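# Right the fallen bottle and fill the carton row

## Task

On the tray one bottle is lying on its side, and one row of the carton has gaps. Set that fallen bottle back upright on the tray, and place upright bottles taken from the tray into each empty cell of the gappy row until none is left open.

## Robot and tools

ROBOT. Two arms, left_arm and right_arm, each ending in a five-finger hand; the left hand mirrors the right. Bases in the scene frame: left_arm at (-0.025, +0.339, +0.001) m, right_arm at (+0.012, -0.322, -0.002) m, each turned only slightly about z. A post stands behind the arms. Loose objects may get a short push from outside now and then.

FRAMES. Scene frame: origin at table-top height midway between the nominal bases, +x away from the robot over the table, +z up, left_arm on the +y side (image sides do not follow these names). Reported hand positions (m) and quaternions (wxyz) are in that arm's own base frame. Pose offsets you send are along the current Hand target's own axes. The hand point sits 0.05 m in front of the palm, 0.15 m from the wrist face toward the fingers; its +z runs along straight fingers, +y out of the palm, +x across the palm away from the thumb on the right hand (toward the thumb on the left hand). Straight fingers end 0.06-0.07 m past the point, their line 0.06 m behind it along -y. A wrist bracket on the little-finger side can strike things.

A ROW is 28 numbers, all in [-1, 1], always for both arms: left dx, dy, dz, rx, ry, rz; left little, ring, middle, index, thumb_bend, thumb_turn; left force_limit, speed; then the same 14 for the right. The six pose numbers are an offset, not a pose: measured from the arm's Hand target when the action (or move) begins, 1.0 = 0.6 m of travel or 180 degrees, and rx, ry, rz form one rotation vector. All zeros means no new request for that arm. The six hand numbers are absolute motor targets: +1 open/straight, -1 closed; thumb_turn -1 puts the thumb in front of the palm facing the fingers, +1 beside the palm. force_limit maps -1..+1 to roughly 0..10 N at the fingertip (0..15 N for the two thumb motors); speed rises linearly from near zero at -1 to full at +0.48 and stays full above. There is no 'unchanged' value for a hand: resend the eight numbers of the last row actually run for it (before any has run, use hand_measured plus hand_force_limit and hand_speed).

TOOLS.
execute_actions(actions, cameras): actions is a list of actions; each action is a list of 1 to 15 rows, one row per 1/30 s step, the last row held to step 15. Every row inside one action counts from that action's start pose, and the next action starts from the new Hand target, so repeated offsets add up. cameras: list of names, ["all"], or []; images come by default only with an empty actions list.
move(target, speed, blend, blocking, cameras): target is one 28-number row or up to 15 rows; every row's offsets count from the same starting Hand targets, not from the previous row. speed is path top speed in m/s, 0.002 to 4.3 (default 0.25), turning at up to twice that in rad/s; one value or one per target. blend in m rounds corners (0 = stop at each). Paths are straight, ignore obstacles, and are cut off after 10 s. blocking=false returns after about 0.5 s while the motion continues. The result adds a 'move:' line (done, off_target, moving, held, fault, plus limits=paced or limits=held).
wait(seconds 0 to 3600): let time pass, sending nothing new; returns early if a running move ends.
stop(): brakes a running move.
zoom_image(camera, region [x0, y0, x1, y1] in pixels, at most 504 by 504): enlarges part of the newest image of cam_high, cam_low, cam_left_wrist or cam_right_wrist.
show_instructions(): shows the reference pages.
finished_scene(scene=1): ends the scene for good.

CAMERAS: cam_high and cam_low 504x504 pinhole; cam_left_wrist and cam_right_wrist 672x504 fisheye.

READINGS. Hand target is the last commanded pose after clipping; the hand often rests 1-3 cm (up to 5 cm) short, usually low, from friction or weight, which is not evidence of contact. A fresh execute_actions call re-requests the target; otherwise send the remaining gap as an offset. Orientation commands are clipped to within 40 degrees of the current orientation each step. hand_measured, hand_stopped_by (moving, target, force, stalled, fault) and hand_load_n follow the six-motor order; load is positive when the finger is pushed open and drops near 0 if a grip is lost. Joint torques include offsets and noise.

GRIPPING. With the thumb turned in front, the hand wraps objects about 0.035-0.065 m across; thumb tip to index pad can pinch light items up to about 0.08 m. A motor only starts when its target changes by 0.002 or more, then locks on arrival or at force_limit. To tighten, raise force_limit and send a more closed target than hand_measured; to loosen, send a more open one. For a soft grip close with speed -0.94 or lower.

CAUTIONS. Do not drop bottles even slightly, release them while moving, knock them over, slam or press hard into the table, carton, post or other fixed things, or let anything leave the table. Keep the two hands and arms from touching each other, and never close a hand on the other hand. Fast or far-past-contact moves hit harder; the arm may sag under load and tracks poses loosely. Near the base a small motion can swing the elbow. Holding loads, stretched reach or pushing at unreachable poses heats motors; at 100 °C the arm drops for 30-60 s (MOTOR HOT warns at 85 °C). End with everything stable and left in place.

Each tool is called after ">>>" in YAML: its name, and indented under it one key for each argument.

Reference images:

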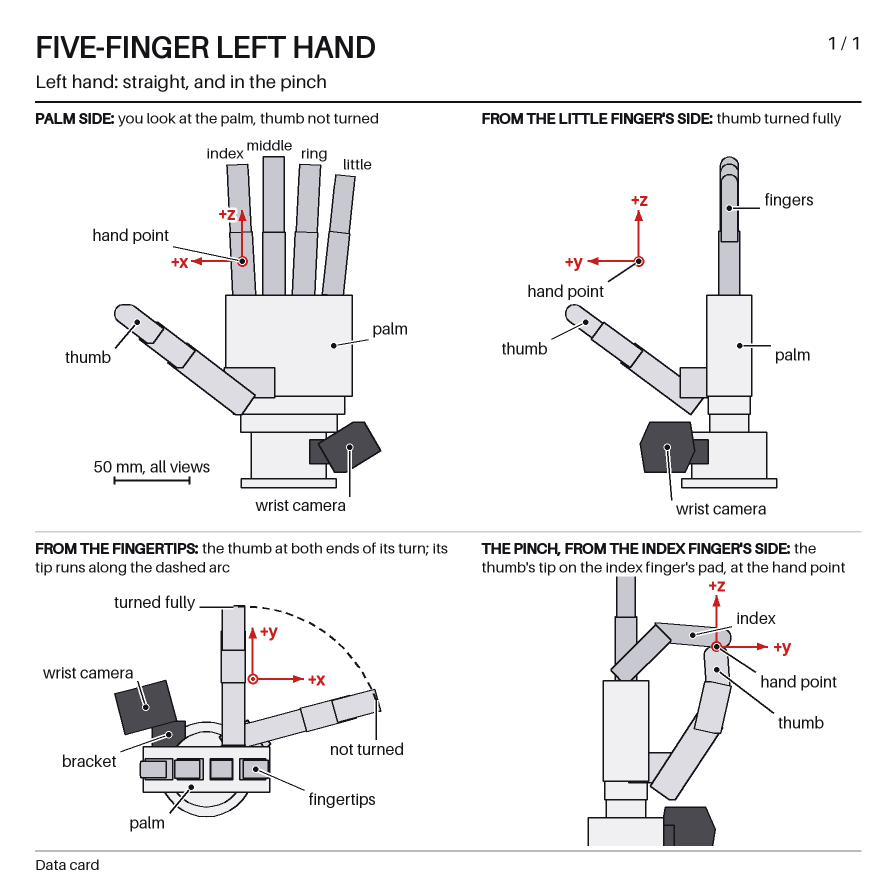

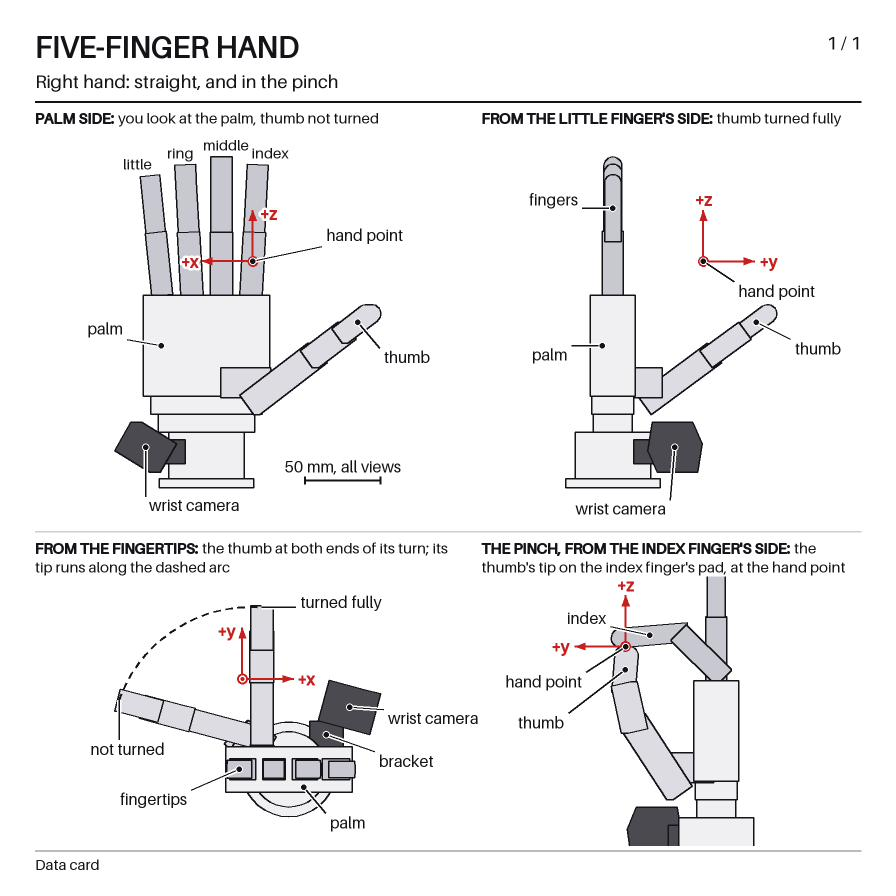

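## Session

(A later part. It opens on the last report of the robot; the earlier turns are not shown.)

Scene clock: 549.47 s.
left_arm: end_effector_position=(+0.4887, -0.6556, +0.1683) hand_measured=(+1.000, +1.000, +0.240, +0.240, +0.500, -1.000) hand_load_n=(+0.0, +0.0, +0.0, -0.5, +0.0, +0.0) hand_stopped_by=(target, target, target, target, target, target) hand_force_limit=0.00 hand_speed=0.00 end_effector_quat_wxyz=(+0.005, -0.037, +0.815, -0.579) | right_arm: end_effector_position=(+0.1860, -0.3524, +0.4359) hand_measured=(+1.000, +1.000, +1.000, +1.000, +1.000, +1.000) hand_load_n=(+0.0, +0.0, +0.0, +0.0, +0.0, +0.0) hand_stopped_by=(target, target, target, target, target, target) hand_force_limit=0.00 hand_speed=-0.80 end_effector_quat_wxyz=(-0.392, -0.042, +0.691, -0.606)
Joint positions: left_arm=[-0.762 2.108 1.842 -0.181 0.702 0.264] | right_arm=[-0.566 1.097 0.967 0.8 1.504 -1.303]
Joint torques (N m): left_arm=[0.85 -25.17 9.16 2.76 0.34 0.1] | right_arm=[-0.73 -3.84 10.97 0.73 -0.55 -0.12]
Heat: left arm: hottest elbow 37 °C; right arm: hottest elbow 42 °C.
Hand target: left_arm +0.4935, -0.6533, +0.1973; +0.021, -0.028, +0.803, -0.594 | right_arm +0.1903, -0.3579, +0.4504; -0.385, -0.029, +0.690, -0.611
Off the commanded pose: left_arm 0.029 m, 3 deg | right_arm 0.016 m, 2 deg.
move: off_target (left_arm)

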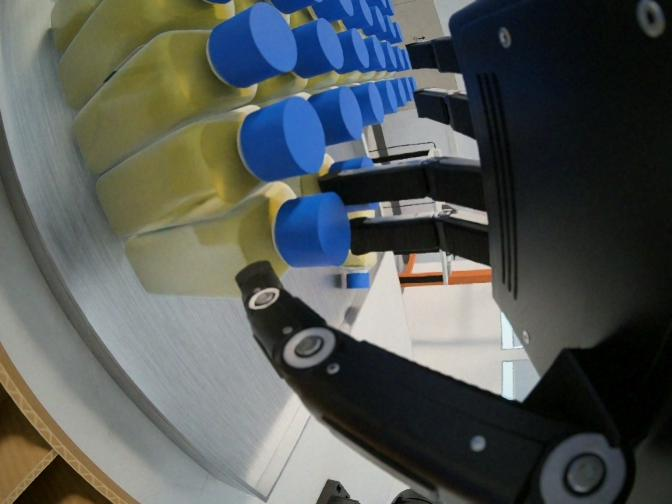

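>>> move:
  target: [-0.0032,0.009,0.0047,0,0,0,1,1,0.24,0.24,0.5,-1,0,0,0,0,0,0,0,0,1,1,1,1,1,1,0,-0.8]
  speed: 0.05
  cameras: ["cam_left_wrist"]

>>> zoom_image:
  camera: "cam_left_wrist"
  region: [150, 50, 500, 330]

Scene clock: 567.20 s.
left_arm: end_effector_position=(+0.4895, -0.6566, +0.1698) hand_measured=(+1.000, +1.000, +0.240, +0.240, +0.500, -1.000) hand_load_n=(+0.0, +0.0, +0.0, +0.0, +0.5, +0.0) hand_stopped_by=(target, target, target, target, target, target) hand_force_limit=0.00 hand_speed=0.00 end_effector_quat_wxyz=(+0.007, -0.035, +0.813, -0.581) | right_arm: end_effector_position=(+0.1860, -0.3524, +0.4359) hand_measured=(+1.000, +1.000, +1.000, +1.000, +1.000, +1.000) hand_load_n=(+0.0, +0.0, +0.0, +0.0, +0.5, +0.0) hand_stopped_by=(target, target, target, target, target, target) hand_force_limit=0.00 hand_speed=-0.80 end_effector_quat_wxyz=(-0.392, -0.042, +0.691, -0.606)
Joint positions: left_arm=[-0.762 2.108 1.842 -0.172 0.703 0.264] | right_arm=[-0.566 1.097 0.967 0.8 1.504 -1.303]
Joint torques (N m): left_arm=[0.91 -24.35 9.25 3.06 0.34 0.1] | right_arm=[-0.79 -3.96 11.04 0.7 -0.54 -0.13]
Heat: left arm: hottest elbow 36 °C; right arm: hottest elbow 42 °C.
Hand target: left_arm +0.4955, -0.6543, +0.1913; +0.021, -0.028, +0.803, -0.594 | right_arm +0.1903, -0.3579, +0.4504; -0.385, -0.029, +0.690, -0.611
Off the commanded pose: left_arm 0.023 m, 3 deg | right_arm 0.016 m, 2 deg.
move: off_target (left_arm)

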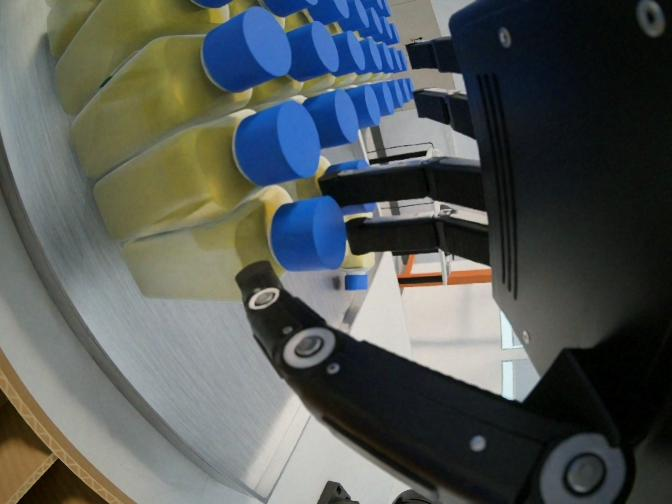

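Scaled by 1.440 from the camera's image (finer frame: 960x720).

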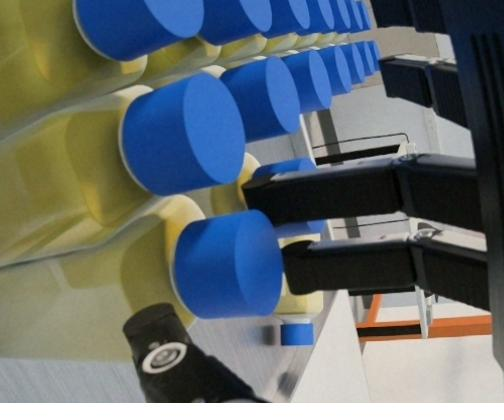

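>>> move:
  target: [0.0,0.0164,0.005,0,0,0,1,1,0.24,0.24,0.5,-1,0,0,0,0,0,0,0,0,1,1,1,1,1,1,0,-0.8]
  speed: 0.05
  cameras: ["cam_left_wrist"]

>>> zoom_image:
  camera: "cam_left_wrist"
  region: [150, 50, 500, 330]

Scene clock: 570.67 s.
left_arm: end_effector_position=(+0.4893, -0.6564, +0.1660) hand_measured=(+1.000, +1.000, +0.240, +0.240, +0.500, -1.000) hand_load_n=(+0.0, +0.0, +0.0, +0.0, +0.0, +0.0) hand_stopped_by=(target, target, target, target, target, target) hand_force_limit=0.00 hand_speed=0.00 end_effector_quat_wxyz=(+0.010, -0.033, +0.811, -0.584) | right_arm: end_effector_position=(+0.1860, -0.3524, +0.4359) hand_measured=(+1.000, +1.000, +1.000, +1.000, +1.000, +1.000) hand_load_n=(+0.0, +0.0, +0.0, +0.0, +0.0, +0.0) hand_stopped_by=(target, target, target, target, target, target) hand_force_limit=0.00 hand_speed=-0.80 end_effector_quat_wxyz=(-0.392, -0.042, +0.691, -0.606)
Joint positions: left_arm=[-0.762 2.108 1.828 -0.149 0.703 0.264] | right_arm=[-0.566 1.097 0.967 0.8 1.504 -1.303]
Joint torques (N m): left_arm=[0.91 -23.71 9.14 2.92 0.32 0.1] | right_arm=[-0.79 -3.9 10.97 0.69 -0.56 -0.13]
Heat: left arm: hottest elbow 36 °C; right arm: hottest elbow 42 °C.
Hand target: left_arm +0.4955, -0.6543, +0.1810; +0.021, -0.028, +0.803, -0.594 | right_arm +0.1903, -0.3579, +0.4504; -0.385, -0.029, +0.690, -0.611
Off the commanded pose: left_arm 0.016 m, 2 deg | right_arm 0.016 m, 2 deg.
move: off_target (left_arm)

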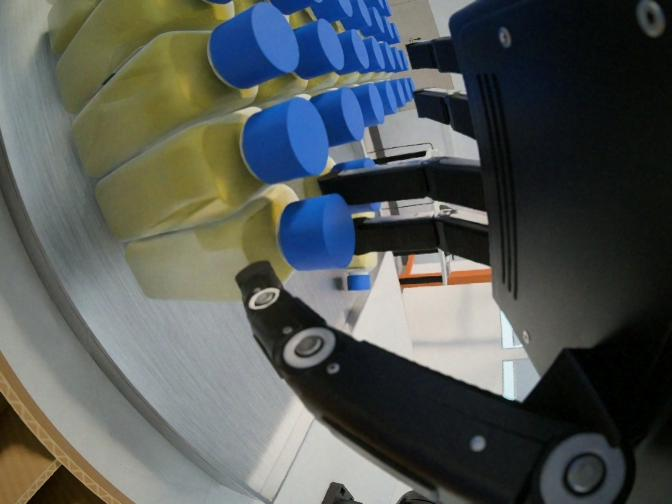

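Scaled by 1.440 from the camera's image (finer frame: 960x720).

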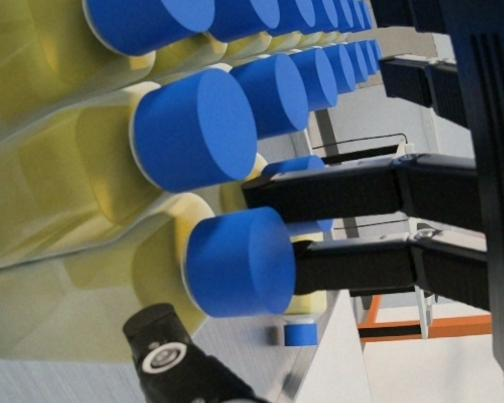

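>>> move:
  target: [0.0,0.0096,0.003,0,0,0,1,1,0.24,0.24,0.5,-1,0,0,0,0,0,0,0,0,1,1,1,1,1,1,0,-0.8]
  speed: 0.05
  cameras: ["cam_left_wrist"]

>>> zoom_image:
  camera: "cam_left_wrist"
  region: [200, 100, 450, 300]

Scene clock: 574.97 s.
left_arm: end_effector_position=(+0.4892, -0.6563, +0.1637) hand_measured=(+1.000, +1.000, +0.240, +0.240, +0.500, -1.000) hand_load_n=(+0.0, +0.0, +0.0, +0.0, +0.0, +0.0) hand_stopped_by=(target, target, target, target, target, target) hand_force_limit=0.00 hand_speed=0.00 end_effector_quat_wxyz=(+0.011, -0.032, +0.810, -0.585) | right_arm: end_effector_position=(+0.1860, -0.3524, +0.4359) hand_measured=(+1.000, +1.000, +1.000, +1.000, +1.000, +1.000) hand_load_n=(+0.0, +0.0, +0.0, +0.0, +0.0, +0.0) hand_stopped_by=(target, target, target, target, target, target) hand_force_limit=0.00 hand_speed=-0.80 end_effector_quat_wxyz=(-0.392, -0.042, +0.691, -0.606)
Joint positions: left_arm=[-0.762 2.108 1.819 -0.136 0.703 0.264] | right_arm=[-0.566 1.097 0.967 0.8 1.504 -1.303]
Joint torques (N m): left_arm=[0.91 -23.24 9.16 2.7 0.32 0.1] | right_arm=[-0.91 -3.6 11.03 0.68 -0.53 -0.13]
Heat: left arm: hottest elbow 36 °C; right arm: hottest elbow 42 °C.
Hand target: left_arm +0.4955, -0.6544, +0.1750; +0.021, -0.028, +0.803, -0.594 | right_arm +0.1903, -0.3579, +0.4504; -0.385, -0.029, +0.690, -0.611
Off the commanded pose: left_arm 0.013 m, 2 deg | right_arm 0.016 m, 2 deg.
move: off_target (left_arm)

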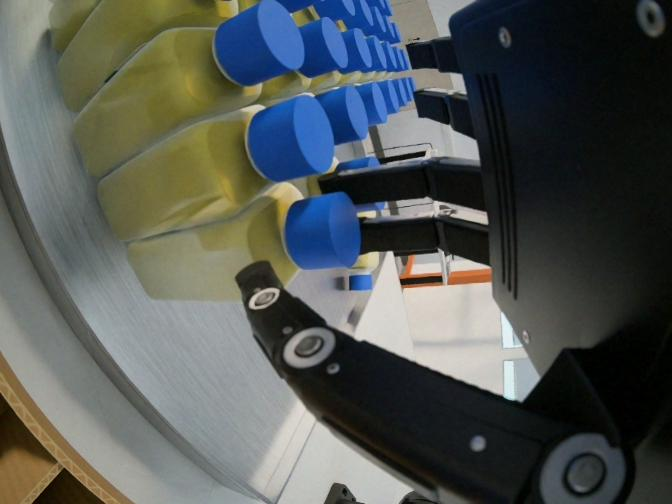

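Scaled by 2.016 from the camera's image (finer frame: 960x720).

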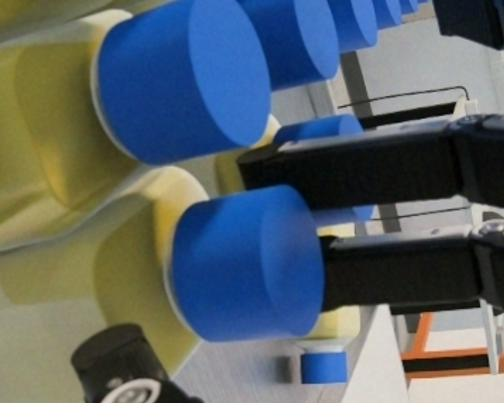

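>>> move:
  target: [0,0,0,0,0,0,1,1,-0.1,-0.1,-0.1,-1,-0.3,-0.88,0,0,0,0,0,0,1,1,1,1,1,1,0,-0.8]
  speed: 0.05
  cameras: ["cam_left_wrist"]

>>> zoom_image:
  camera: "cam_left_wrist"
  region: [200, 100, 450, 300]

Scene clock: 588.53 s.
left_arm: end_effector_position=(+0.4892, -0.6565, +0.1640) hand_measured=(+1.000, +1.000, -0.004, -0.070, +0.360, -1.000) hand_load_n=(+0.0, +0.0, +6.5, +3.5, +6.0, -0.5) hand_stopped_by=(target, target, force, force, force, target) hand_force_limit=-0.30 hand_speed=-0.88 end_effector_quat_wxyz=(+0.011, -0.031, +0.810, -0.586) | right_arm: end_effector_position=(+0.1860, -0.3524, +0.4359) hand_measured=(+1.000, +1.000, +1.000, +1.000, +1.000, +1.000) hand_load_n=(+0.0, +0.0, +0.0, -0.5, +0.0, +0.0) hand_stopped_by=(target, target, target, target, target, target) hand_force_limit=0.00 hand_speed=-0.80 end_effector_quat_wxyz=(-0.392, -0.042, +0.691, -0.606)
Joint positions: left_arm=[-0.762 2.108 1.819 -0.134 0.704 0.264] | right_arm=[-0.566 1.097 0.967 0.8 1.504 -1.303]
Joint torques (N m): left_arm=[0.91 -23.24 9.16 2.77 0.27 0.1] | right_arm=[-0.79 -3.84 10.97 0.72 -0.55 -0.14]
Heat: left arm: hottest elbow 35 °C; right arm: hottest elbow 42 °C.
Hand target: left_arm +0.4955, -0.6544, +0.1749; +0.021, -0.028, +0.803, -0.594 | right_arm +0.1903, -0.3579, +0.4504; -0.385, -0.029, +0.690, -0.611
Off the commanded pose: left_arm 0.013 m, 2 deg | right_arm 0.016 m, 2 deg.
move: done

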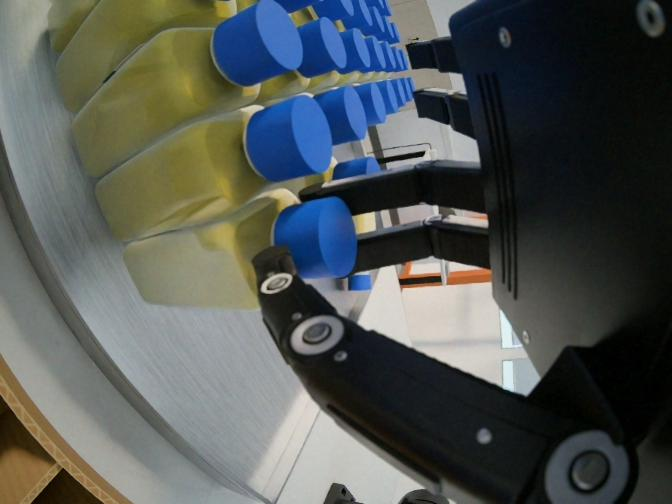

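Scaled by 2.016 from the camera's image (finer frame: 960x720).

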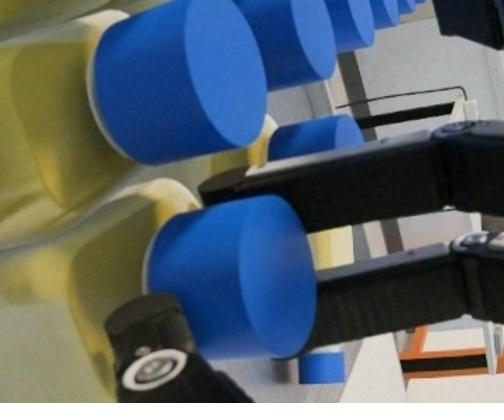

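>>> move:
  target: [0,-0.0478,-0.0146,0,0,0,1,1,-0.1,-0.1,-0.1,-1,-0.3,-0.88,0,0,0,0,0,0,1,1,1,1,1,1,0,-0.8]
  speed: 0.05
  cameras: ["cam_left_wrist"]

Scene clock: 593.20 s.
left_arm: end_effector_position=(+0.4856, -0.6532, +0.1634) hand_measured=(+1.000, +1.000, -0.004, -0.070, +0.360, -1.000) hand_load_n=(+0.0, +0.0, +6.0, +3.0, +6.5, -1.5) hand_stopped_by=(target, target, force, force, force, target) hand_force_limit=-0.30 hand_speed=-0.88 end_effector_quat_wxyz=(+0.004, -0.036, +0.815, -0.579) | right_arm: end_effector_position=(+0.1860, -0.3524, +0.4359) hand_measured=(+1.000, +1.000, +1.000, +1.000, +1.000, +1.000) hand_load_n=(+0.0, +0.0, +0.0, +0.0, +0.0, +0.0) hand_stopped_by=(target, target, target, target, target, target) hand_force_limit=0.00 hand_speed=-0.80 end_effector_quat_wxyz=(-0.392, -0.042, +0.691, -0.606)
Joint positions: left_arm=[-0.762 2.103 1.819 -0.165 0.705 0.264] | right_arm=[-0.566 1.097 0.967 0.8 1.504 -1.303]
Joint torques (N m): left_arm=[0.85 -25 12.45 1.35 0.25 0.1] | right_arm=[-0.67 -3.78 11 0.68 -0.55 -0.13]
Heat: left arm: hottest elbow 35 °C; right arm: hottest elbow 42 °C.
Hand target: left_arm +0.4954, -0.6544, +0.2048; +0.021, -0.028, +0.803, -0.594 | right_arm +0.1903, -0.3579, +0.4504; -0.385, -0.029, +0.690, -0.611
Off the commanded pose: left_arm 0.043 m, 3 deg | right_arm 0.016 m, 2 deg.
move: off_target (left_arm)

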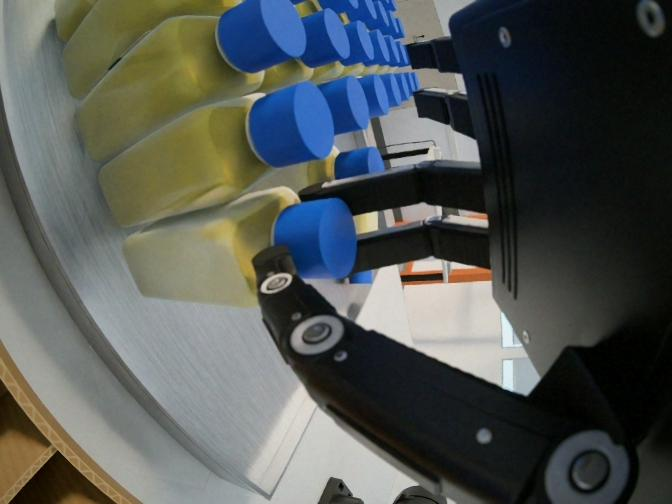

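>>> move:
  target: [0,-0.0478,-0.0146,0,0,0,1,1,-0.1,-0.1,-0.1,-1,-0.3,-0.88,0,0,0,0,0,0,1,1,1,1,1,1,0,-0.8]
  speed: 0.05
  cameras: ["cam_left_wrist"]

Scene clock: 598.37 s.
left_arm: end_effector_position=(+0.4800, -0.6478, +0.1649) hand_measured=(+1.000, +1.000, -0.004, -0.070, +0.360, -1.000) hand_load_n=(+0.0, +0.0, +5.5, +3.0, +7.0, -0.5) hand_stopped_by=(target, target, force, force, force, target) hand_force_limit=-0.30 hand_speed=-0.88 end_effector_quat_wxyz=(-0.010, -0.047, +0.825, -0.564) | right_arm: end_effector_position=(+0.1860, -0.3524, +0.4359) hand_measured=(+1.000, +1.000, +1.000, +1.000, +1.000, +1.000) hand_load_n=(+0.0, +0.0, +0.0, +0.0, +0.0, +0.0) hand_stopped_by=(target, target, target, target, target, target) hand_force_limit=0.00 hand_speed=-0.80 end_effector_quat_wxyz=(-0.392, -0.042, +0.691, -0.606)
Joint positions: left_arm=[-0.762 2.095 1.832 -0.235 0.704 0.264] | right_arm=[-0.566 1.097 0.967 0.8 1.504 -1.303]
Joint torques (N m): left_arm=[0.91 -26.34 14.67 1.74 0.3 0.09] | right_arm=[-1.08 -3.9 11.06 0.64 -0.56 -0.14]
Heat: left arm: hottest elbow 35 °C; right arm: hottest elbow 42 °C.
Hand target: left_arm +0.4955, -0.6544, +0.2349; +0.021, -0.028, +0.803, -0.594 | right_arm +0.1903, -0.3579, +0.4504; -0.385, -0.029, +0.690, -0.611
Off the commanded pose: left_arm 0.072 m, 6 deg | right_arm 0.016 m, 2 deg.
move: off_target (left_arm)

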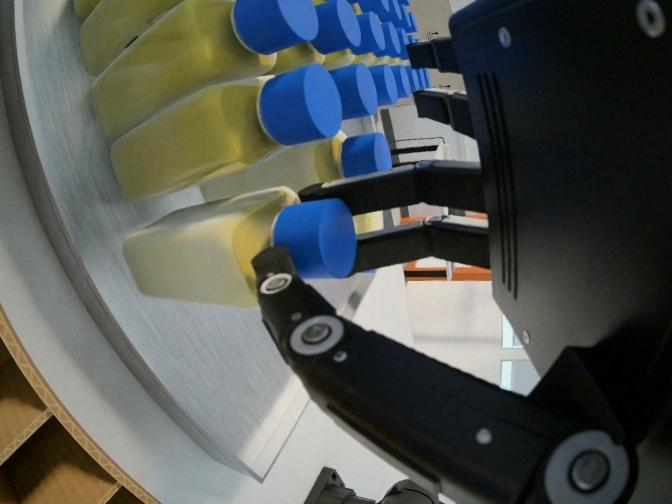

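>>> move:
  target: [0,-0.0478,-0.0146,0,0,0,1,1,-0.1,-0.1,-0.1,-1,-0.3,-0.88,0,0,0,0,0,0,1,1,1,1,1,1,0,-0.8]
  speed: 0.05
  cameras: ["all"]

Scene clock: 611.67 s.
left_arm: end_effector_position=(+0.4814, -0.6490, +0.1980) hand_measured=(+1.000, +1.000, -0.004, -0.070, +0.360, -1.000) hand_load_n=(+0.0, +0.0, +5.5, +3.0, +7.0, -0.5) hand_stopped_by=(target, target, force, force, force, target) hand_force_limit=-0.30 hand_speed=-0.88 end_effector_quat_wxyz=(-0.009, -0.046, +0.824, -0.565) | right_arm: end_effector_position=(+0.1860, -0.3524, +0.4359) hand_measured=(+1.000, +1.000, +1.000, +1.000, +1.000, +1.000) hand_load_n=(+0.0, +0.0, -0.5, +0.0, +0.0, +0.0) hand_stopped_by=(target, target, target, target, target, target) hand_force_limit=0.00 hand_speed=-0.80 end_effector_quat_wxyz=(-0.392, -0.042, +0.691, -0.606)
Joint positions: left_arm=[-0.762 2.078 1.891 -0.309 0.704 0.264] | right_arm=[-0.566 1.097 0.967 0.8 1.504 -1.303]
Joint torques (N m): left_arm=[0.91 -25.58 15.05 1.74 0.3 0.09] | right_arm=[-0.91 -3.6 11 0.65 -0.56 -0.12]
Heat: left arm: hottest elbow 40 °C; right arm: hottest elbow 42 °C.
Hand target: left_arm +0.4955, -0.6544, +0.2649; +0.021, -0.028, +0.803, -0.594 | right_arm +0.1903, -0.3579, +0.4504; -0.385, -0.029, +0.690, -0.611
Off the commanded pose: left_arm 0.069 m, 6 deg | right_arm 0.016 m, 2 deg.
move: off_target (left_arm)

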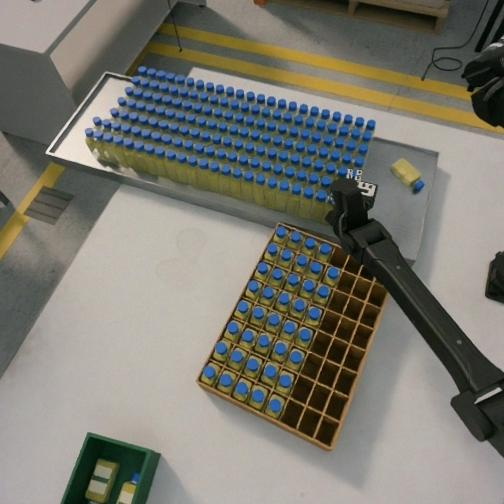

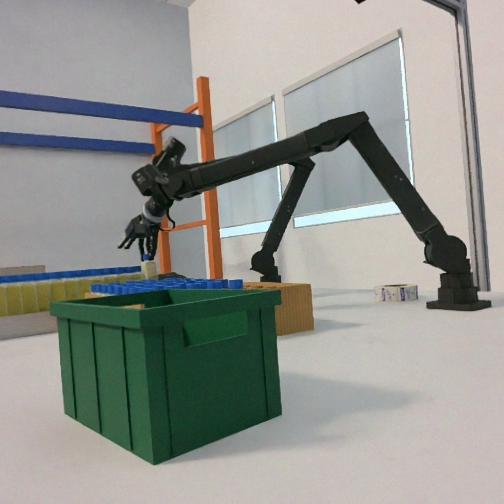

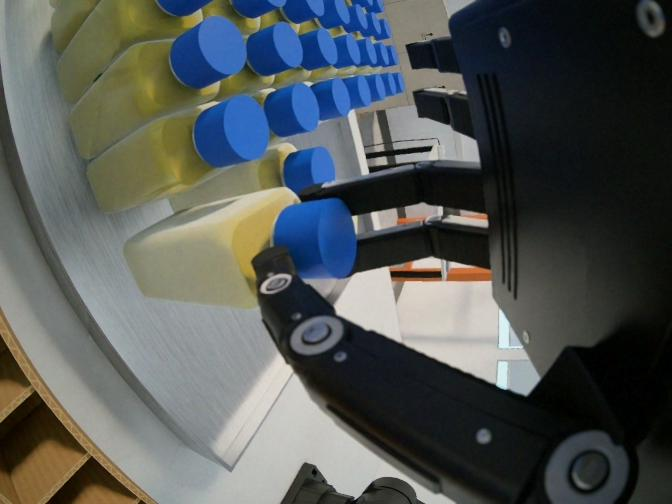

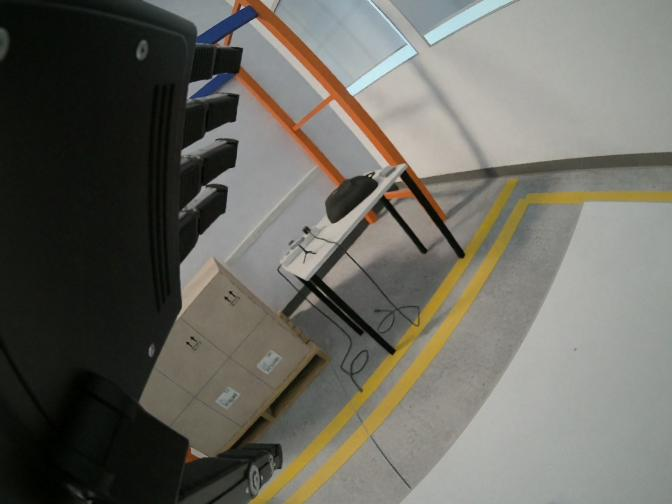

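>>> move:
  target: [-0.0083,-0.0719,-0.0214,0.0172,0,0,1,1,-0.1,-0.1,-0.1,-1,-0.3,-0.88,0,0,0,0,0,0,1,1,1,1,1,1,0,-0.8]
  speed: 0.06
  cameras: ["cam_left_wrist"]

Scene clock: 637.30 s.
left_arm: end_effector_position=(+0.4908, -0.6517, +0.2393) hand_measured=(+1.000, +1.000, -0.004, -0.070, +0.360, -1.000) hand_load_n=(+0.0, +0.0, +5.5, +3.0, +7.0, -0.5) hand_stopped_by=(target, target, force, force, force, target) hand_force_limit=-0.30 hand_speed=-0.88 end_effector_quat_wxyz=(-0.003, -0.042, +0.809, -0.586) | right_arm: end_effector_position=(+0.1860, -0.3524, +0.4359) hand_measured=(+1.000, +1.000, +1.000, +1.000, +1.000, +1.000) hand_load_n=(-0.5, +0.0, +0.0, +0.0, +0.0, -0.5) hand_stopped_by=(target, target, target, target, target, target) hand_force_limit=0.00 hand_speed=-0.80 end_effector_quat_wxyz=(-0.392, -0.042, +0.691, -0.606)
Joint positions: left_arm=[-0.752 2.067 1.95 -0.315 0.724 0.239] | right_arm=[-0.566 1.097 0.967 0.8 1.504 -1.303]
Joint torques (N m): left_arm=[0.85 -25.7 15.16 1.46 0.43 -0.15] | right_arm=[-0.73 -3.84 11.03 0.7 -0.54 -0.15]
Heat: left arm: hottest elbow 39 °C; right arm: hottest elbow 42 °C.
Hand target: left_arm +0.5005, -0.6544, +0.3098; +0.022, -0.028, +0.787, -0.616 | right_arm +0.1903, -0.3579, +0.4504; -0.385, -0.029, +0.690, -0.611
Off the commanded pose: left_arm 0.071 m, 5 deg | right_arm 0.016 m, 2 deg.
move: off_target (left_arm)

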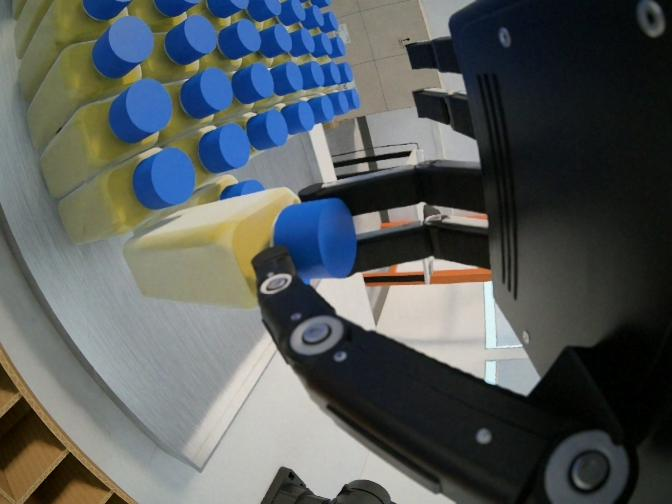

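>>> move:
  target: [-0.0072,0.0423,-0.1697,0,0,0,1,1,-0.1,-0.1,-0.1,-1,-0.3,-0.88,0,0,0,0,0,0,1,1,1,1,1,1,0,-0.8]
  speed: 0.08
  cameras: ["cam_left_wrist","cam_high"]

>>> zoom_image:
  camera: "cam_left_wrist"
  region: [0, 0, 420, 504]

Scene clock: 645.40 s.
left_arm: end_effector_position=(+0.4962, -0.5524, +0.2742) hand_measured=(+1.000, +1.000, -0.004, -0.070, +0.360, -1.000) hand_load_n=(+0.0, +0.0, +5.5, +3.0, +7.0, -0.5) hand_stopped_by=(target, target, force, force, force, target) hand_force_limit=-0.30 hand_speed=-0.88 end_effector_quat_wxyz=(-0.003, -0.049, +0.801, -0.597) | right_arm: end_effector_position=(+0.1860, -0.3524, +0.4359) hand_measured=(+1.000, +1.000, +1.000, +1.000, +1.000, +1.000) hand_load_n=(+0.0, +0.0, +0.0, +0.0, +0.5, +0.0) hand_stopped_by=(target, target, target, target, target, target) hand_force_limit=0.00 hand_speed=-0.80 end_effector_quat_wxyz=(-0.392, -0.042, +0.691, -0.606)
Joint positions: left_arm=[-0.631 1.877 1.736 -0.301 0.834 0.272] | right_arm=[-0.566 1.097 0.967 0.8 1.504 -1.303]
Joint torques (N m): left_arm=[0.62 -23 9.89 2.99 0.5 0.19] | right_arm=[-0.67 -3.66 10.99 0.68 -0.54 -0.15]
Heat: left arm: hottest elbow 42 °C; right arm: hottest elbow 43 °C.
Hand target: left_arm +0.4974, -0.5494, +0.3096; +0.022, -0.028, +0.787, -0.616 | right_arm +0.1903, -0.3579, +0.4504; -0.385, -0.029, +0.690, -0.611
Off the commanded pose: left_arm 0.036 m, 5 deg | right_arm 0.016 m, 2 deg.
move: off_target (left_arm)
Images, in order (width x height): cam_high 504x504, cam_left_wrist 672x504.

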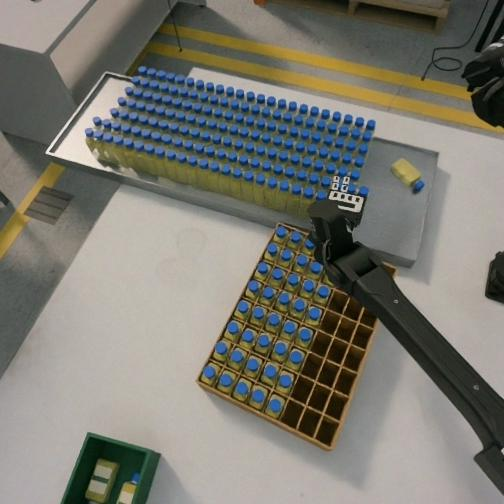

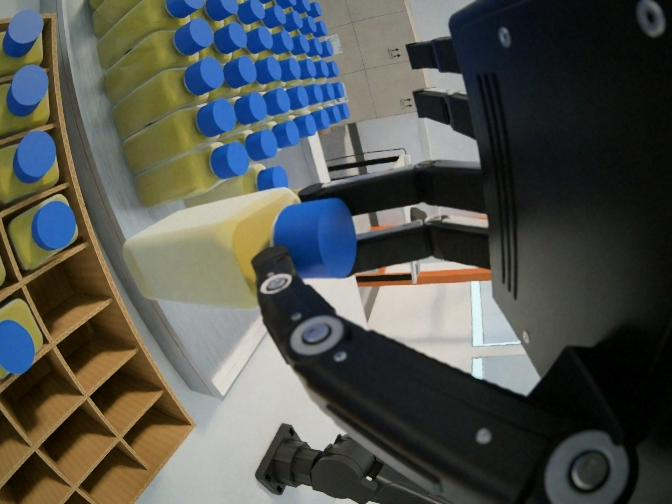

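Scaled by 1.000.

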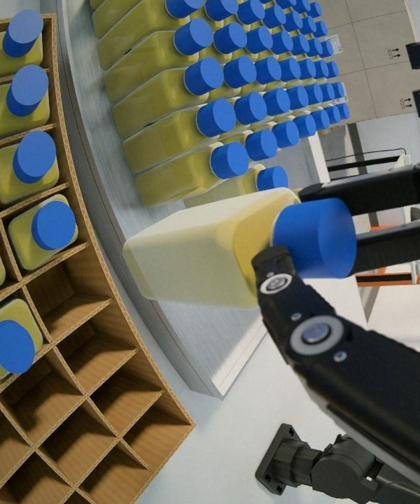

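>>> move:
  target: [0.014,0.0622,-0.0422,-0.005,0,0.0144,1,1,-0.1,-0.1,-0.1,-1,-0.3,-0.88,0,0,0,0,0,0,1,1,1,1,1,1,0,-0.8]
  speed: 0.06
  cameras: ["cam_left_wrist","cam_high"]

>>> zoom_image:
  camera: "cam_left_wrist"
  region: [0, 0, 420, 504]

Scene clock: 681.13 s.
left_arm: end_effector_position=(+0.4831, -0.5203, +0.2437) hand_measured=(+1.000, +1.000, -0.004, -0.070, +0.360, -1.000) hand_load_n=(+0.0, +0.0, +5.5, +2.5, +7.5, -0.5) hand_stopped_by=(target, target, force, force, force, target) hand_force_limit=-0.30 hand_speed=-0.88 end_effector_quat_wxyz=(+0.008, -0.031, +0.806, -0.590) | right_arm: end_effector_position=(+0.1860, -0.3524, +0.4359) hand_measured=(+1.000, +1.000, +1.000, +1.000, +1.000, +1.000) hand_load_n=(+0.0, +0.0, +0.0, +0.0, +0.0, +0.0) hand_stopped_by=(target, target, target, target, target, target) hand_force_limit=0.00 hand_speed=-0.80 end_effector_quat_wxyz=(-0.392, -0.042, +0.691, -0.606)
Joint positions: left_arm=[-0.606 1.815 1.583 -0.246 0.855 0.349] | right_arm=[-0.566 1.097 0.967 0.8 1.504 -1.303]
Joint torques (N m): left_arm=[0.91 -21.89 9.59 2.93 0.58 0.26] | right_arm=[-0.85 -3.72 11.04 0.75 -0.54 -0.13]
Heat: left arm: hottest elbow 40 °C; right arm: hottest elbow 43 °C.
Hand target: left_arm +0.4867, -0.5166, +0.2794; +0.036, -0.010, +0.792, -0.609 | right_arm +0.1903, -0.3579, +0.4504; -0.385, -0.029, +0.690, -0.611
Off the commanded pose: left_arm 0.036 m, 5 deg | right_arm 0.016 m, 2 deg.
move: off_target (left_arm)
Images, in order (width x height): cam_high 504x504, cam_left_wrist 672x504.

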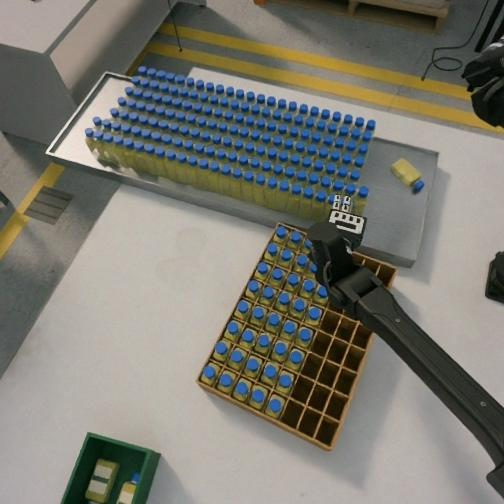

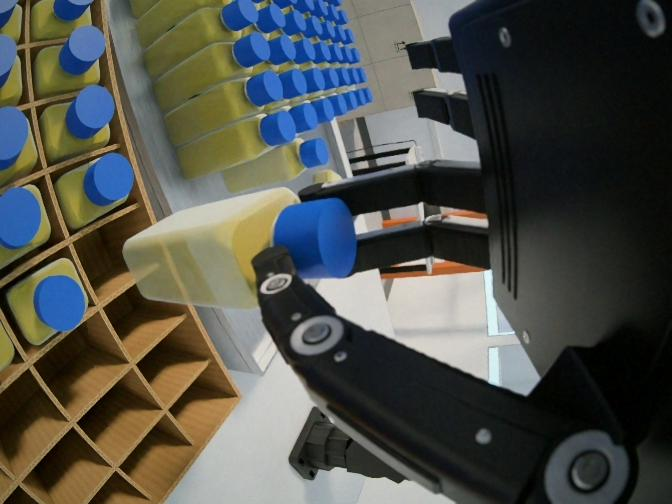

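Scaled by 1.000.

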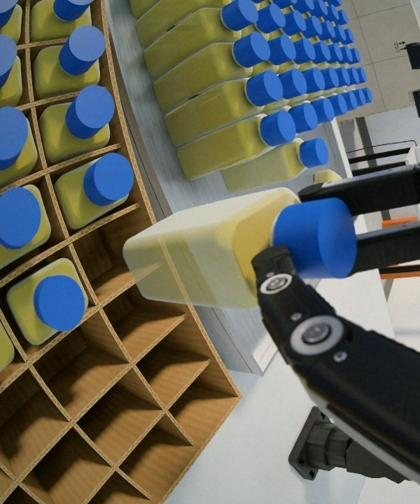

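>>> move:
  target: [0.0027,0.0563,0.0149,0,0,0,1,1,-0.1,-0.1,-0.1,-1,-0.3,-0.88,0,0,0,0,0,0,1,1,1,1,1,1,0,-0.8]
  speed: 0.05
  cameras: ["cam_left_wrist","cam_low"]

>>> zoom_image:
  camera: "cam_left_wrist"
  region: [0, 50, 380, 400]

Scene clock: 706.53 s.
left_arm: end_effector_position=(+0.4804, -0.5184, +0.2237) hand_measured=(+1.000, +1.000, -0.004, -0.070, +0.360, -1.000) hand_load_n=(+0.0, +0.0, +5.5, +3.0, +7.0, +0.0) hand_stopped_by=(target, target, force, force, force, target) hand_force_limit=-0.30 hand_speed=-0.88 end_effector_quat_wxyz=(+0.015, -0.025, +0.803, -0.596) | right_arm: end_effector_position=(+0.1860, -0.3524, +0.4359) hand_measured=(+1.000, +1.000, +1.000, +1.000, +1.000, +1.000) hand_load_n=(+0.0, +0.0, +0.0, +0.0, +0.0, +0.0) hand_stopped_by=(target, target, target, target, target, target) hand_force_limit=0.00 hand_speed=-0.80 end_effector_quat_wxyz=(-0.392, -0.042, +0.691, -0.606)
Joint positions: left_arm=[-0.606 1.815 1.519 -0.161 0.855 0.35] | right_arm=[-0.566 1.097 0.967 0.8 1.504 -1.303]
Joint torques (N m): left_arm=[0.91 -19.84 9.58 2.96 0.51 0.19] | right_arm=[-0.73 -3.72 11.02 0.65 -0.56 -0.15]
Heat: left arm: hottest elbow 37 °C; right arm: hottest elbow 43 °C.
Hand target: left_arm +0.4866, -0.5166, +0.2446; +0.036, -0.010, +0.792, -0.609 | right_arm +0.1903, -0.3579, +0.4504; -0.385, -0.029, +0.690, -0.611
Off the commanded pose: left_arm 0.022 m, 3 deg | right_arm 0.016 m, 2 deg.
move: off_target (left_arm)
Images, in order (width x height): cam_low 504x504, cam_left_wrist 672x504.

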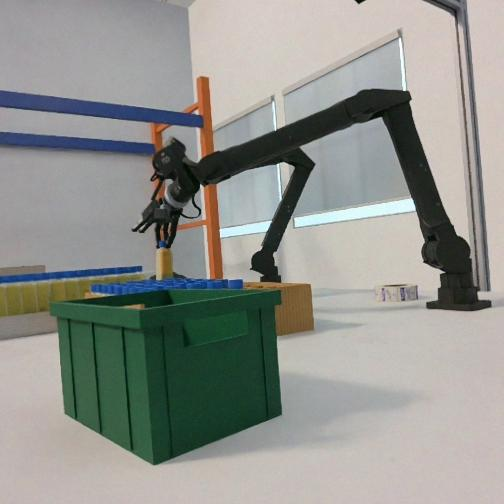

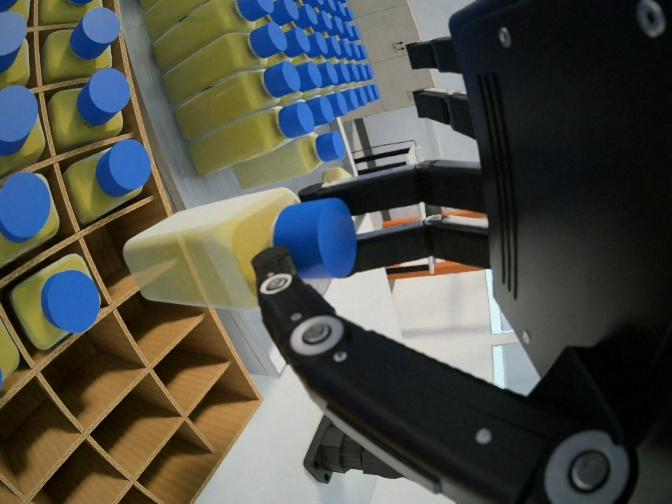

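Scaled by 1.326 from the camera's image (finer frame: 960x720).

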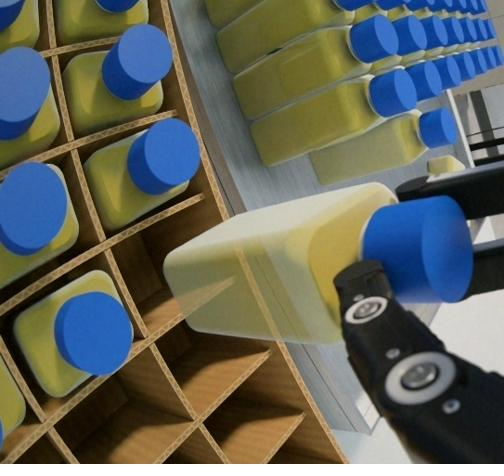

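>>> move:
  target: [-0.0067,0.0412,0.008,-0.006,0,0,1,1,-0.1,-0.1,-0.1,-1,-0.3,-0.88,0,0,0,0,0,0,1,1,1,1,1,1,0,-0.8]
  speed: 0.05
  cameras: ["cam_left_wrist","cam_high"]

>>> zoom_image:
  camera: "cam_left_wrist"
  region: [40, 80, 340, 380]

Scene clock: 770.83 s.
left_arm: end_effector_position=(+0.4828, -0.5155, +0.2090) hand_measured=(+1.000, +1.000, -0.004, -0.070, +0.360, -1.000) hand_load_n=(-0.5, +0.0, +5.5, +2.5, +7.0, -0.5) hand_stopped_by=(target, target, force, force, force, target) hand_force_limit=-0.30 hand_speed=-0.88 end_effector_quat_wxyz=(+0.018, -0.022, +0.805, -0.592) | right_arm: end_effector_position=(+0.1860, -0.3524, +0.4359) hand_measured=(+1.000, +1.000, +1.000, +1.000, +1.000, +1.000) hand_load_n=(+0.0, +0.0, +0.0, +0.0, +0.0, -0.5) hand_stopped_by=(target, target, target, target, target, target) hand_force_limit=0.00 hand_speed=-0.80 end_effector_quat_wxyz=(-0.392, -0.042, +0.691, -0.606)
Joint positions: left_arm=[-0.602 1.827 1.503 -0.148 0.855 0.371] | right_arm=[-0.566 1.097 0.967 0.8 1.504 -1.303]
Joint torques (N m): left_arm=[0.97 -19.02 9.62 3 0.4 0.24] | right_arm=[-0.91 -3.84 10.99 0.61 -0.55 -0.13]
Heat: left arm: hottest elbow 38 °C; right arm: hottest elbow 43 °C.
Hand target: left_arm +0.4917, -0.5145, +0.2196; +0.035, -0.011, +0.798, -0.601 | right_arm +0.1903, -0.3579, +0.4504; -0.385, -0.029, +0.690, -0.611
Off the commanded pose: left_arm 0.014 m, 3 deg | right_arm 0.016 m, 2 deg.
move: off_target (left_arm)
Images, in order (width x height): cam_high 504x504, cam_left_wrist 672x504.

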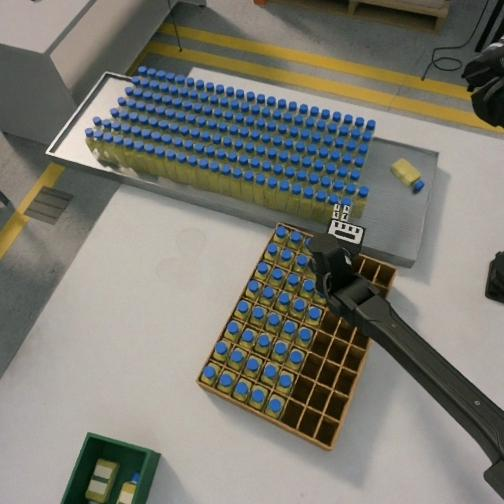

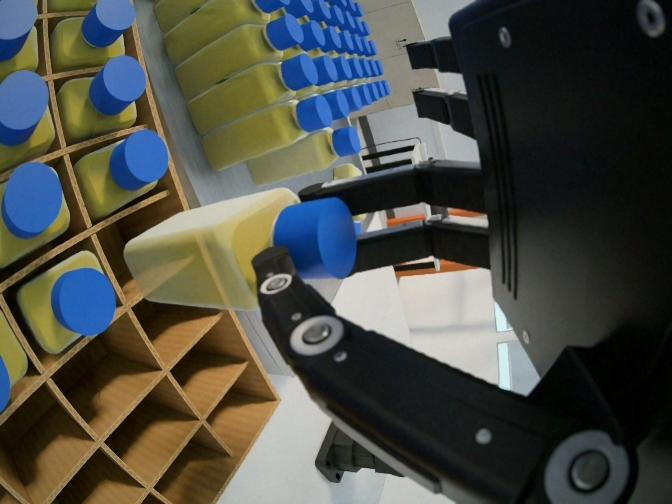

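Scaled by 1.680 from the camera's image (finer frame: 960x720).

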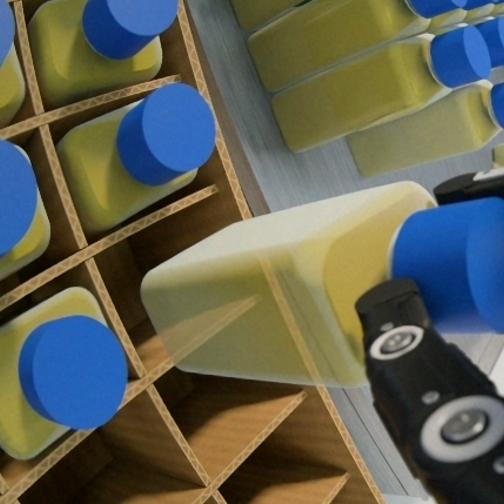

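>>> move:
  target: [-0.0037,0.0173,0.0135,-0.0008,-0.0161,-0.0042,1,1,-0.1,-0.1,-0.1,-1,-0.3,-0.88,0,0,0,0,0,0,1,1,1,1,1,1,0,-0.8]
  speed: 0.05
  cameras: ["cam_left_wrist"]

>>> zoom_image:
  camera: "cam_left_wrist"
  region: [40, 80, 340, 380]

Scene clock: 804.20 s.
left_arm: end_effector_position=(+0.4927, -0.5144, +0.1978) hand_measured=(+1.000, +1.000, -0.004, -0.070, +0.360, -1.000) hand_load_n=(+0.0, +0.0, +6.0, +2.5, +7.0, +0.0) hand_stopped_by=(target, target, force, force, force, target) hand_force_limit=-0.30 hand_speed=-0.88 end_effector_quat_wxyz=(+0.045, -0.035, +0.805, -0.591) | right_arm: end_effector_position=(+0.1860, -0.3524, +0.4359) hand_measured=(+1.000, +1.000, +1.000, +1.000, +1.000, +1.000) hand_load_n=(+0.0, +0.0, +0.0, +0.0, +0.0, +0.0) hand_stopped_by=(target, target, target, target, target, target) hand_force_limit=0.00 hand_speed=-0.80 end_effector_quat_wxyz=(-0.392, -0.042, +0.691, -0.606)
Joint positions: left_arm=[-0.602 1.828 1.47 -0.083 0.8 0.359] | right_arm=[-0.566 1.097 0.967 0.8 1.504 -1.303]
Joint torques (N m): left_arm=[0.03 -18.26 9.44 3.18 0.23 -0.05] | right_arm=[-0.85 -3.55 11.04 0.61 -0.55 -0.13]
Heat: left arm: hottest elbow 36 °C; right arm: hottest elbow 44 °C.
Hand target: left_arm +0.4946, -0.5193, +0.2075; +0.051, -0.031, +0.798, -0.600 | right_arm +0.1903, -0.3579, +0.4504; -0.385, -0.029, +0.690, -0.611
Off the commanded pose: left_arm 0.011 m, 2 deg | right_arm 0.016 m, 2 deg.
move: off_target (left_arm)

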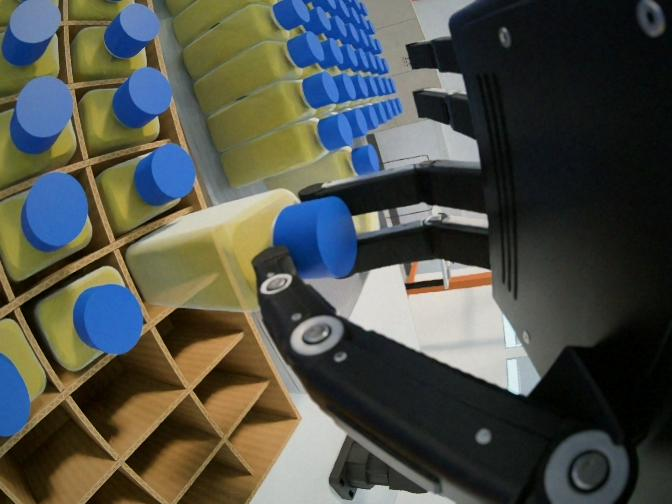

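Scaled by 1.680 from the camera's image (finer frame: 960x720).

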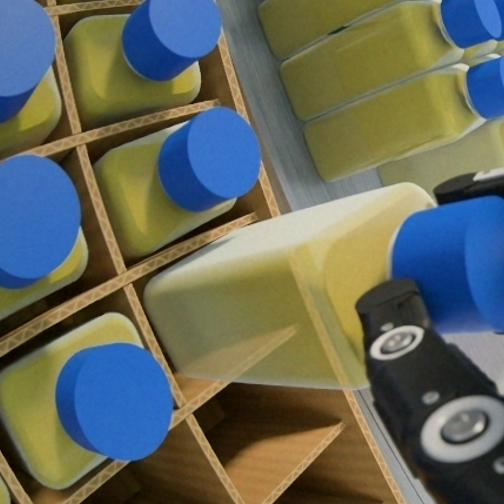

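>>> move:
  target: [0.0142,-0.0057,0.0055,0,0,0,1,1,-0.1,-0.1,-0.1,-1,-0.3,-0.88,0,0,0,0,0,0,1,1,1,1,1,1,0,-0.8]
  speed: 0.05
  cameras: ["cam_left_wrist"]

>>> zoom_image:
  camera: "cam_left_wrist"
  region: [40, 80, 340, 380]

Scene clock: 814.87 s.
left_arm: end_effector_position=(+0.4879, -0.5174, +0.1920) hand_measured=(+1.000, +1.000, -0.004, -0.070, +0.360, -1.000) hand_load_n=(+0.0, +0.0, +6.0, +2.5, +7.0, -0.5) hand_stopped_by=(target, target, force, force, force, target) hand_force_limit=-0.30 hand_speed=-0.88 end_effector_quat_wxyz=(+0.044, -0.039, +0.807, -0.588) | right_arm: end_effector_position=(+0.1860, -0.3524, +0.4359) hand_measured=(+1.000, +1.000, +1.000, +1.000, +1.000, +1.000) hand_load_n=(+0.0, +0.0, +0.0, +0.0, +0.0, +0.0) hand_stopped_by=(target, target, target, target, target, target) hand_force_limit=0.00 hand_speed=-0.80 end_effector_quat_wxyz=(-0.392, -0.042, +0.691, -0.606)
Joint positions: left_arm=[-0.611 1.828 1.458 -0.076 0.786 0.352] | right_arm=[-0.566 1.097 0.967 0.8 1.504 -1.303]
Joint torques (N m): left_arm=[-0.38 -19.19 9.46 3.14 0.24 -0.07] | right_arm=[-0.85 -3.66 11.02 0.72 -0.55 -0.12]
Heat: left arm: hottest elbow 35 °C; right arm: hottest elbow 44 °C.
Hand target: left_arm +0.4866, -0.5243, +0.2096; +0.052, -0.031, +0.798, -0.600 | right_arm +0.1903, -0.3579, +0.4504; -0.385, -0.029, +0.690, -0.611
Off the commanded pose: left_arm 0.019 m, 2 deg | right_arm 0.016 m, 2 deg.
move: off_target (left_arm)

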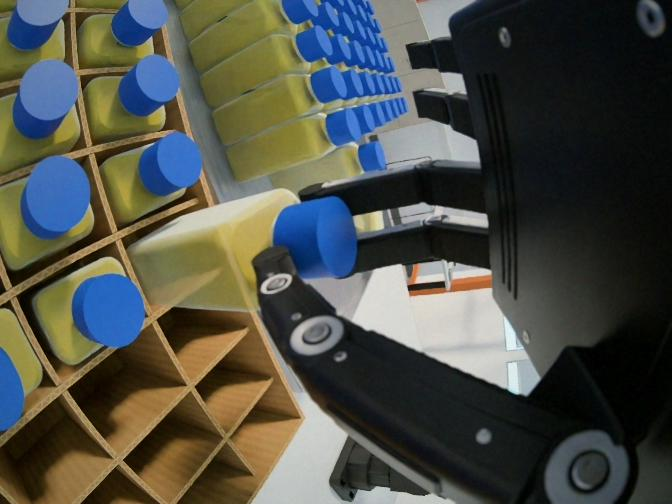

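Scaled by 1.680 from the camera's image (finer frame: 960x720).

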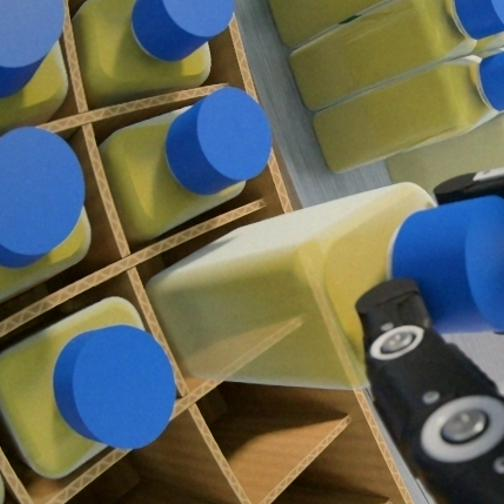

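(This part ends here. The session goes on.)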